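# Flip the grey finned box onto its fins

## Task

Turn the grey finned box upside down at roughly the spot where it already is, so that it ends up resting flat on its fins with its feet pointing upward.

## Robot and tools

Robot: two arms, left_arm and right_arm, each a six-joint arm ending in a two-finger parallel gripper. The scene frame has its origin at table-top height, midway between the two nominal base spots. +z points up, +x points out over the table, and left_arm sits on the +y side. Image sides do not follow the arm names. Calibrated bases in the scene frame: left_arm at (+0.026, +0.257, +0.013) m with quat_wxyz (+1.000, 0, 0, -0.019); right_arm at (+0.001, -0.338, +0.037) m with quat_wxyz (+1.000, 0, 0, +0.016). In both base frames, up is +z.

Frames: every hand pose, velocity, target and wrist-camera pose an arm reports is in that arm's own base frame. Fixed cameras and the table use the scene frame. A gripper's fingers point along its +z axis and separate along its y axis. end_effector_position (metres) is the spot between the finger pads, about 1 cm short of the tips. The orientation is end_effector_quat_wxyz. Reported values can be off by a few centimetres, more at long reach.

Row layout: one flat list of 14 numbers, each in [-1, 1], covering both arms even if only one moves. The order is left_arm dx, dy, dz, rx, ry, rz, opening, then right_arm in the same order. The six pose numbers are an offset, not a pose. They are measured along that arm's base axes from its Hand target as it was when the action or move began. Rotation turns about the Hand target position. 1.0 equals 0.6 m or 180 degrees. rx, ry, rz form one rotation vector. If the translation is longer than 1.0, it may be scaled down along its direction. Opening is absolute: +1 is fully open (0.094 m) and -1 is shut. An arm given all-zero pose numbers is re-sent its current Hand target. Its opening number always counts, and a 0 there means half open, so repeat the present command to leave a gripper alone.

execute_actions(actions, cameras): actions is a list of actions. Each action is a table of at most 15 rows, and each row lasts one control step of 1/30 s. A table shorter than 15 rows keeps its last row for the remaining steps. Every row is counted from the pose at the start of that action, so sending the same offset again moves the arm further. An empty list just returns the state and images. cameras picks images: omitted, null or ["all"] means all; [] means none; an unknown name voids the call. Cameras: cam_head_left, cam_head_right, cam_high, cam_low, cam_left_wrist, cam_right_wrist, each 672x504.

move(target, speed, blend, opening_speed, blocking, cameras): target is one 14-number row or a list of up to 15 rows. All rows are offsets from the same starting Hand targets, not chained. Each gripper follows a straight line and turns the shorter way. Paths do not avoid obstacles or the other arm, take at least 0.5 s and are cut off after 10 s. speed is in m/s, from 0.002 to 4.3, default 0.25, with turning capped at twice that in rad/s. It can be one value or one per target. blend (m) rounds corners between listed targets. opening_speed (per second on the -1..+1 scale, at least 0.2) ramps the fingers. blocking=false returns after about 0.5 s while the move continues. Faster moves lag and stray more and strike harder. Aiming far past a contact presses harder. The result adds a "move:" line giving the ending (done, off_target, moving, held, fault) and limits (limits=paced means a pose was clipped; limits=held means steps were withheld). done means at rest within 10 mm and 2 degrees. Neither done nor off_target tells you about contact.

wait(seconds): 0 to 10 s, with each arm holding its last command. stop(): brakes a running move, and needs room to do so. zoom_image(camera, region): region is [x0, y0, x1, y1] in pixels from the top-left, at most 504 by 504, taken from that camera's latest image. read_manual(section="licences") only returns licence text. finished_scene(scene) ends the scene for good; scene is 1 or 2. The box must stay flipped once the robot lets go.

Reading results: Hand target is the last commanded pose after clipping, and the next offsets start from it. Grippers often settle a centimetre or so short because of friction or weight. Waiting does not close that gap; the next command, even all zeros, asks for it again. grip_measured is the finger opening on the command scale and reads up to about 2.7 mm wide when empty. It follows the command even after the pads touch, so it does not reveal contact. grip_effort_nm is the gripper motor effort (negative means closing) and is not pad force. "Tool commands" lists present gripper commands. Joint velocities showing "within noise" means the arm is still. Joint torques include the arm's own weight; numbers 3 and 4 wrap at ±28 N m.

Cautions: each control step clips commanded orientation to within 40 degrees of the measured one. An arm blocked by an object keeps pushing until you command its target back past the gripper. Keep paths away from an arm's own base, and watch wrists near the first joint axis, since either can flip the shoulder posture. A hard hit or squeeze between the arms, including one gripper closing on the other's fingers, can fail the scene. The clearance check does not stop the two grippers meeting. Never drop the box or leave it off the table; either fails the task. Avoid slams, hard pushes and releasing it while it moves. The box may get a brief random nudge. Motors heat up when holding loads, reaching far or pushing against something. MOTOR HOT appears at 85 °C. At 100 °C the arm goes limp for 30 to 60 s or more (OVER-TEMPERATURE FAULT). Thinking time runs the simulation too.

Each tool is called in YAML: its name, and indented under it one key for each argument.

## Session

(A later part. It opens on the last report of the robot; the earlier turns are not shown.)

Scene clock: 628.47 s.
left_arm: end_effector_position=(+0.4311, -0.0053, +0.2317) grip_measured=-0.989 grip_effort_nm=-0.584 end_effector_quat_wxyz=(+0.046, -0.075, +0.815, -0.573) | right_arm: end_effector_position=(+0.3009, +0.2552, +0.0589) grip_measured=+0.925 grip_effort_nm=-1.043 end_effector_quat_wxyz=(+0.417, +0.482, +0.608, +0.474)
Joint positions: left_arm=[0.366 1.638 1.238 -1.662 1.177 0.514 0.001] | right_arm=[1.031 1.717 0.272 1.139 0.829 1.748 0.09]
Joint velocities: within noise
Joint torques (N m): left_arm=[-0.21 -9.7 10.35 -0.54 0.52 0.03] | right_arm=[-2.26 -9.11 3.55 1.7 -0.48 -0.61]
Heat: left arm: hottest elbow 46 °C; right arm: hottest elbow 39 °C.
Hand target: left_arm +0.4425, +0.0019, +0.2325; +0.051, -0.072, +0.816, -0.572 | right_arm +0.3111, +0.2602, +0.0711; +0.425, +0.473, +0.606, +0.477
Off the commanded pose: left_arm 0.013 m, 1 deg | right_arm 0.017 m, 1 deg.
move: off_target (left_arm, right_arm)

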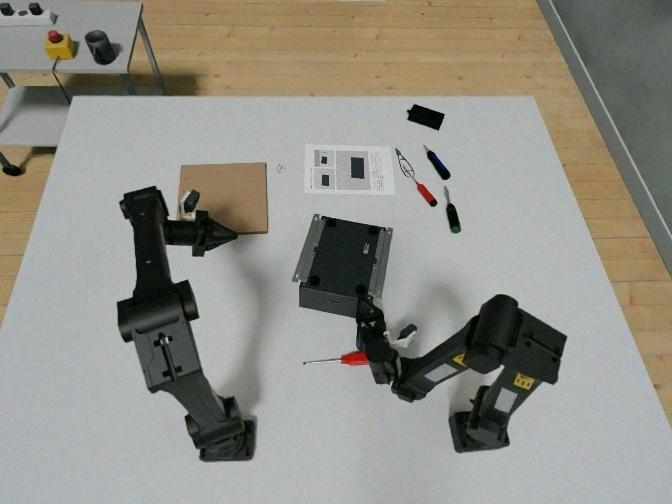

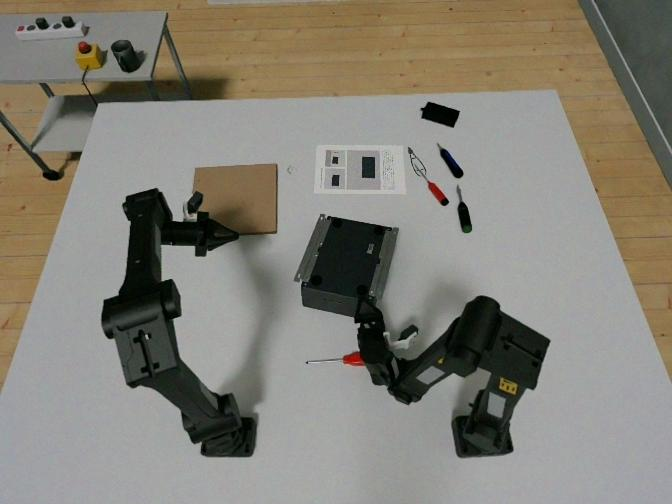

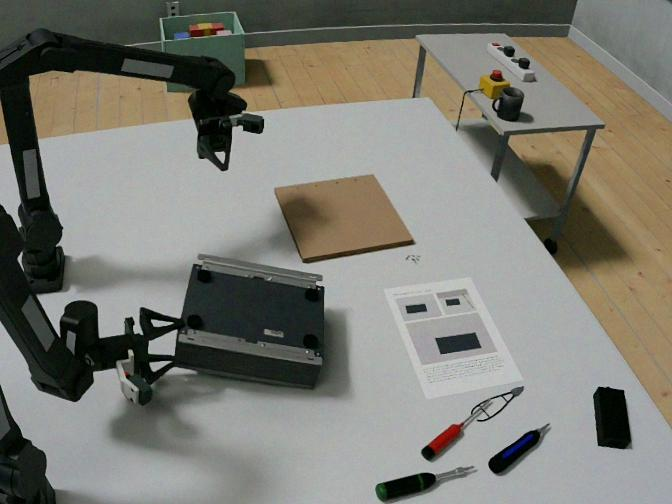

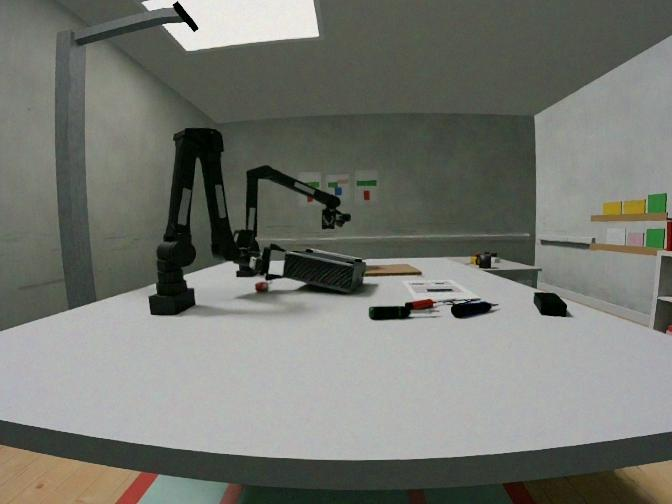

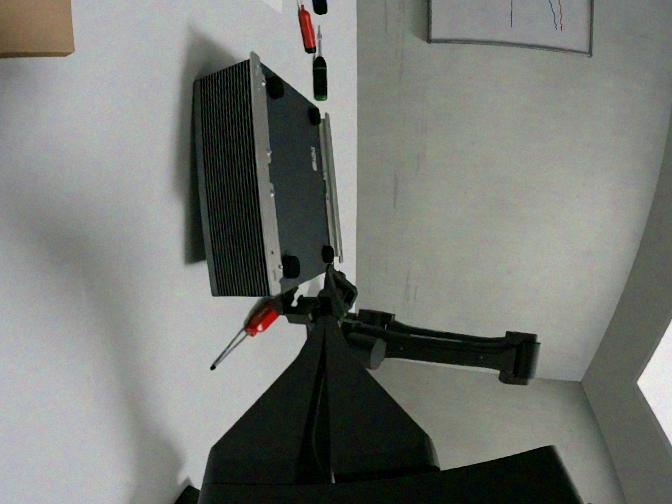

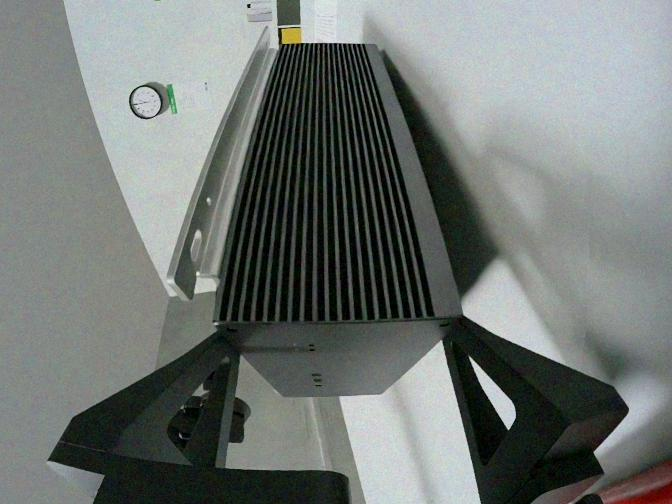

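move:
  target:
    - [0,0,0,0,0,0,-1,0.0,-0.045,0.0,0,0,0.09,0.75]
    - [0,0,0,0,0,0,-1,0.0,-0.045,-0.05,0,0.0,0.09,0.75]
  speed: 0.06

Scene clock: 641.57 s.
left_arm: end_effector_position=(+0.4311, -0.0053, +0.2317) grip_measured=-0.989 grip_effort_nm=-0.589 end_effector_quat_wxyz=(+0.046, -0.075, +0.815, -0.573) | right_arm: end_effector_position=(+0.3017, +0.2307, +0.0434) grip_measured=+0.925 grip_effort_nm=-1.038 end_effector_quat_wxyz=(+0.346, +0.385, +0.667, +0.536)
Joint positions: left_arm=[0.366 1.638 1.238 -1.662 1.177 0.514 0.001] | right_arm=[0.795 1.905 0.157 1.551 0.315 1.584 0.09]
Joint velocities: within noise
Joint torques (N m): left_arm=[-0.38 -9.64 10.3 -0.51 0.52 0.03] | right_arm=[-1.96 -5.71 1.51 1.76 -0.06 -0.28]
Heat: left arm: hottest elbow 46 °C; right arm: hottest elbow 38 °C.
Hand target: left_arm +0.4425, +0.0019, +0.2326; +0.051, -0.072, +0.816, -0.572 | right_arm +0.3111, +0.2331, +0.0412; +0.354, +0.383, +0.667, +0.533
Off the commanded pose: left_arm 0.013 m, 1 deg | right_arm 0.010 m, 1 deg.
move: off_target (left_arm)

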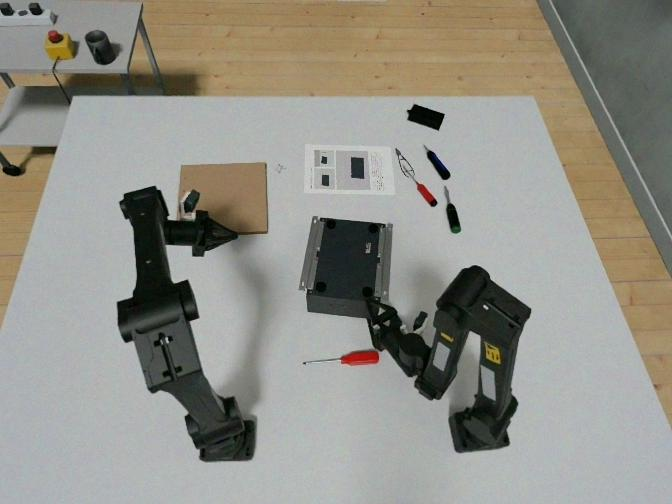

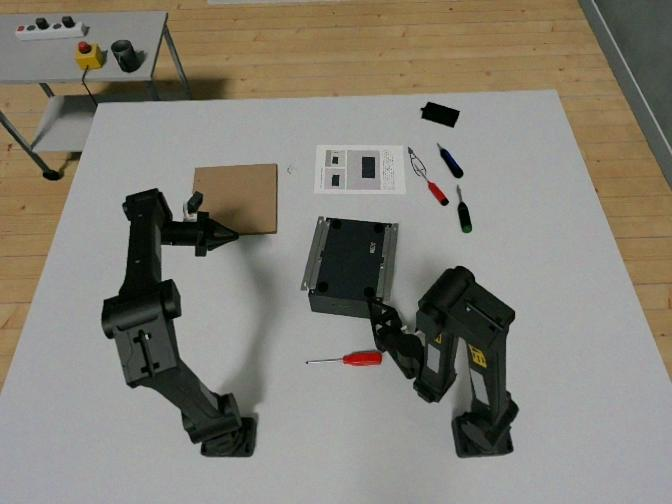

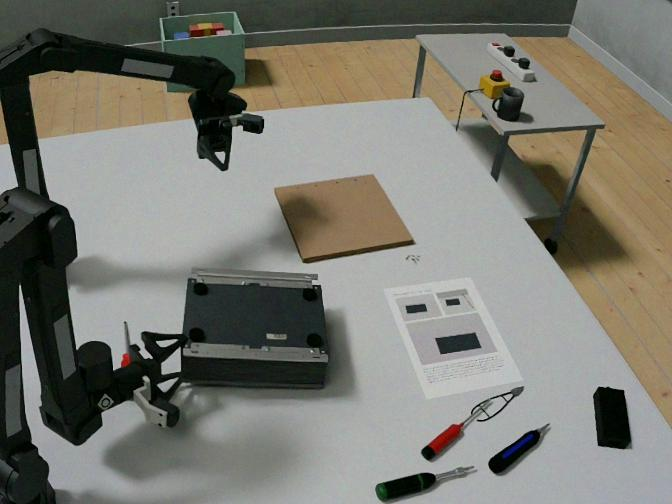

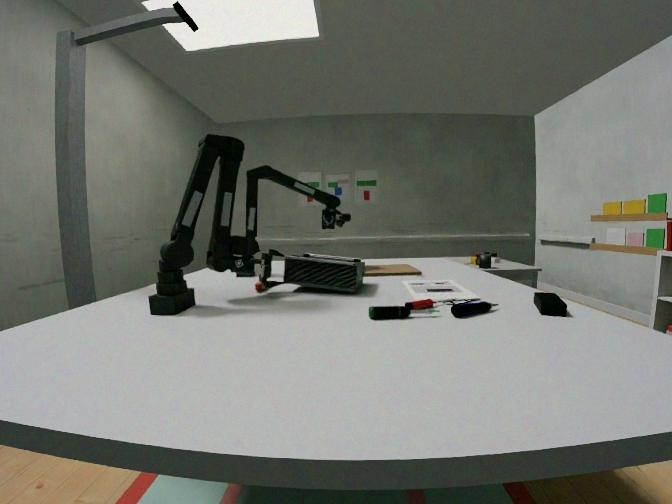

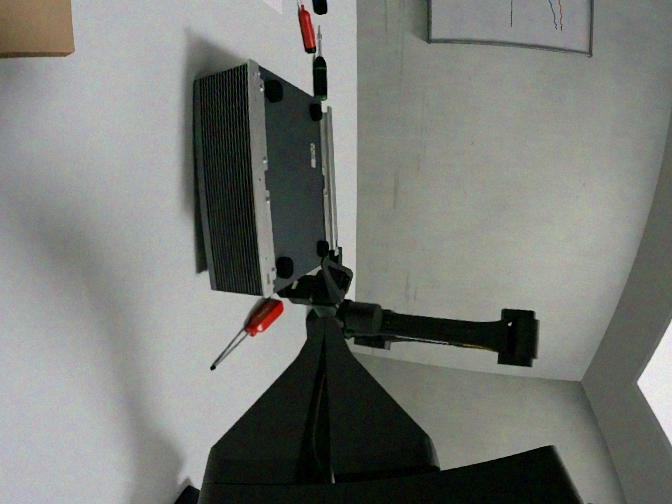

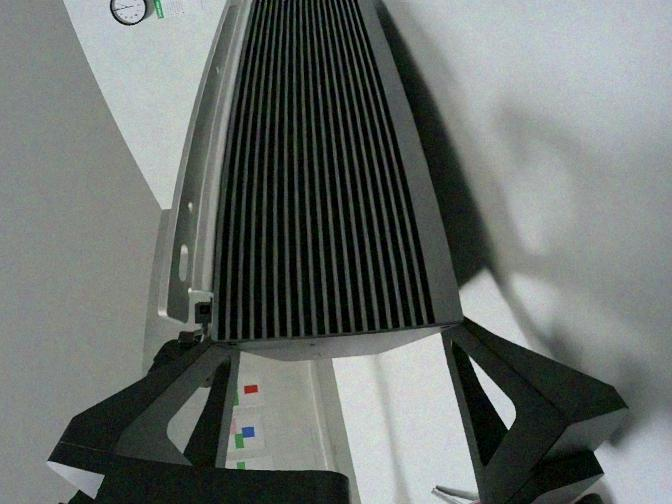

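move:
  target: [0,0,0,0,0,0,-1,0.0,0,-0.05,0,0.0,0,0.75]
  speed: 0.05
  cameras: ["cam_low","cam_left_wrist","cam_high","cam_right_wrist"]

zoom_image:
  camera: "cam_low"
  region: [230, 230, 400, 310]

Scene clock: 648.00 s.
left_arm: end_effector_position=(+0.4311, -0.0053, +0.2317) grip_measured=-0.989 grip_effort_nm=-0.584 end_effector_quat_wxyz=(+0.046, -0.075, +0.815, -0.573) | right_arm: end_effector_position=(+0.3088, +0.2376, +0.0164) grip_measured=+0.752 grip_effort_nm=-0.105 end_effector_quat_wxyz=(+0.343, +0.388, +0.678, +0.522)
Joint positions: left_arm=[0.366 1.638 1.238 -1.662 1.177 0.514 0.001] | right_arm=[0.795 2.018 0.204 1.579 0.316 1.583 0.082]
Joint velocities: within noise
Joint torques (N m): left_arm=[-0.26 -9.7 10.35 -0.51 0.52 0.02] | right_arm=[-1.9 -6.36 -0.27 1.78 0.24 -0.11]
Heat: left arm: hottest elbow 46 °C; right arm: hottest elbow 37 °C.
Hand target: left_arm +0.4425, +0.0019, +0.2326; +0.051, -0.072, +0.816, -0.572 | right_arm +0.3112, +0.2332, +0.0112; +0.354, +0.383, +0.667, +0.533
Off the commanded pose: left_arm 0.013 m, 1 deg | right_arm 0.007 m, 2 deg.
joint read past its limit (right arm) — joint 4 (wrist pitch), upper limit.
joint sent to its limit (right arm) — joint 4 (wrist pitch), upper limit. The joint targets are off in orientation, not in position.
move: off_target (left_arm)
Images, in order (width x height): cam_high 672x504, cam_low 672x504, cam_left_wrist 672x504, cam_right_wrist 672x504.

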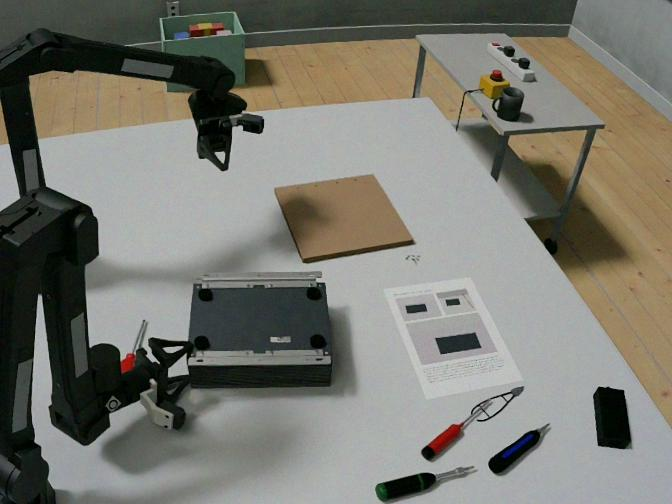

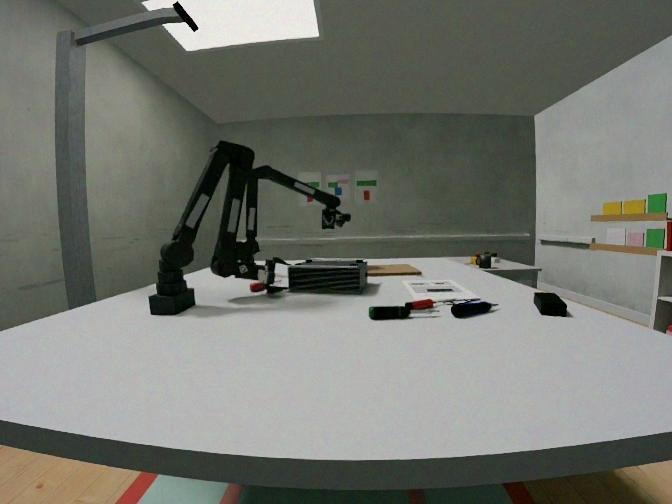

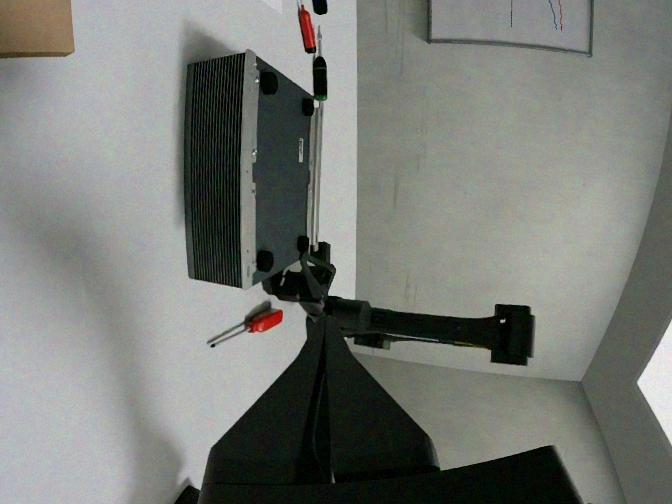

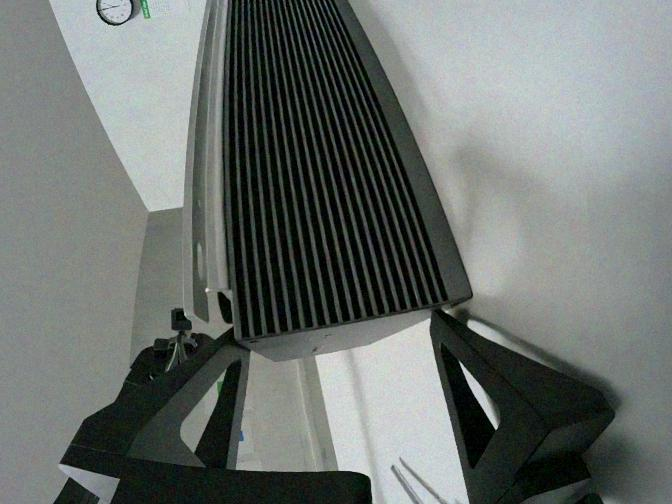

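Scaled by 2.965.

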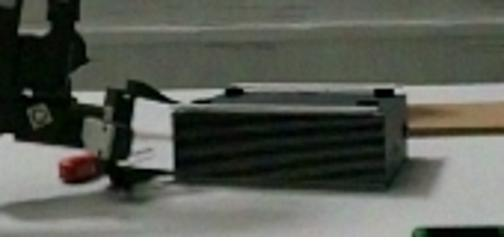

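move:
  target:
    - [0,0,0,0,0,0,-1,-0.05,-0.05,0.01,0,0,0,0.75]
    - [0,0,0,0,0,0,-1,-0.08,-0.1,0.15,0,0,0,0.75]
  speed: 0.1
  cameras: ["cam_low","cam_head_left","cam_high"]

zoom_image:
  camera: "cam_low"
  region: [230, 230, 400, 310]

Scene clock: 659.17 s.
left_arm: end_effector_position=(+0.4311, -0.0053, +0.2317) grip_measured=-0.989 grip_effort_nm=-0.589 end_effector_quat_wxyz=(+0.046, -0.075, +0.815, -0.573) | right_arm: end_effector_position=(+0.2729, +0.1966, +0.0507) grip_measured=+0.752 grip_effort_nm=-0.095 end_effector_quat_wxyz=(+0.343, +0.390, +0.676, +0.523)
Joint positions: left_arm=[0.366 1.638 1.238 -1.662 1.177 0.514 0.001] | right_arm=[0.78 1.847 0.038 1.579 0.305 1.585 0.082]
Joint velocities: within noise
Joint torques (N m): left_arm=[-0.26 -9.88 10.35 -0.5 0.53 0.03] | right_arm=[-1.2 -4.78 -0.38 1.84 0.12 -0.1]
Heat: left arm: hottest elbow 46 °C; right arm: hottest elbow 36 °C.
Hand target: left_arm +0.4425, +0.0019, +0.2326; +0.051, -0.072, +0.816, -0.572 | right_arm +0.2729, +0.1975, +0.0472; +0.341, +0.391, +0.679, +0.520 (not the last commanded pose)
Off the commanded pose: left_arm 0.013 m, 1 deg | right_arm 0.057 m, 2 deg.
joint read past its limit (right arm) — joint 4 (wrist pitch), upper limit.
move: held (right_arm; a check stopped the path), off_target (left_arm); path passed 1 of 2 targets; limits=held
pose unreachable (right arm): on one or more control steps of this call, first in action 0 (counted from 0), this arm could not follow its commanded pose, so it was not sent that pose on those steps. It may still have moved: this result reports where it is.
cause: moving toward the commanded pose would bring two parts of the arm too close to each other (its shoulder (the part past joint 1) and its forearm (the part past joint 3), with joints 2 (shoulder) and 3 (elbow) between them).
Images, in order (width x height): cam_head_left 672x504, cam_high 672x504, cam_low 672x504.

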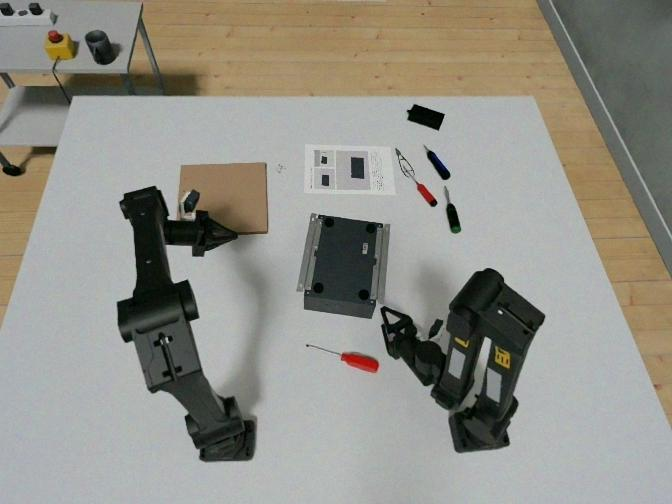

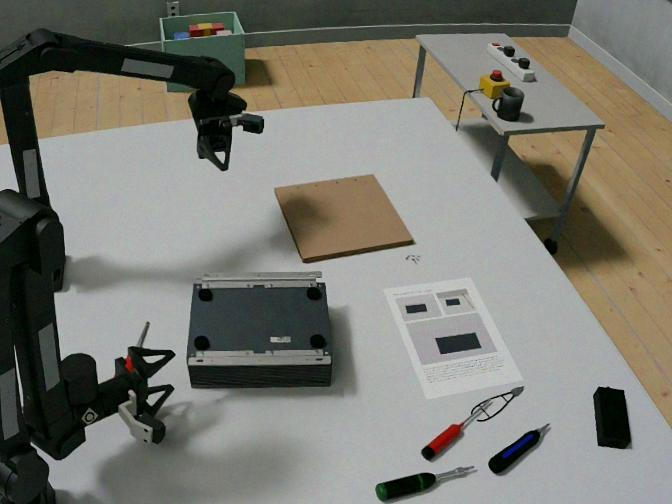

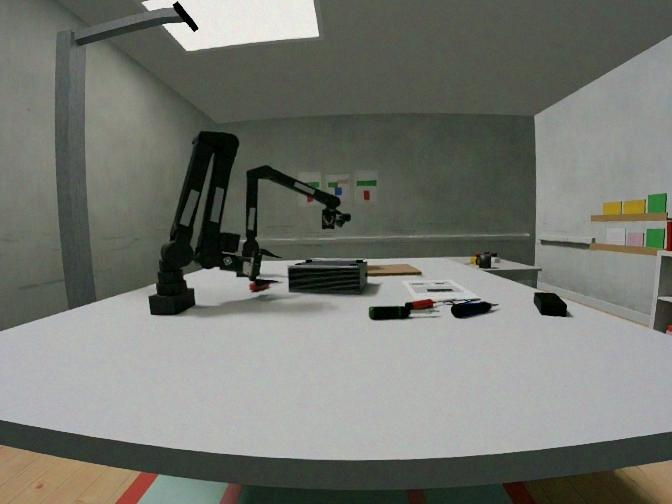

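Scaled by 2.965.

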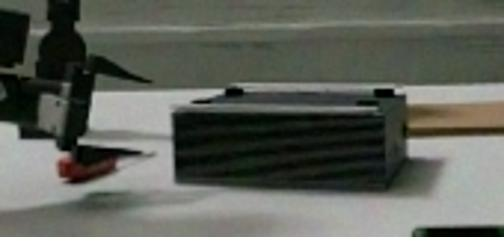

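Flat on its fins, in place and free of the arm.

finished_scene:
  scene: 1

The scene is finished: the task was done.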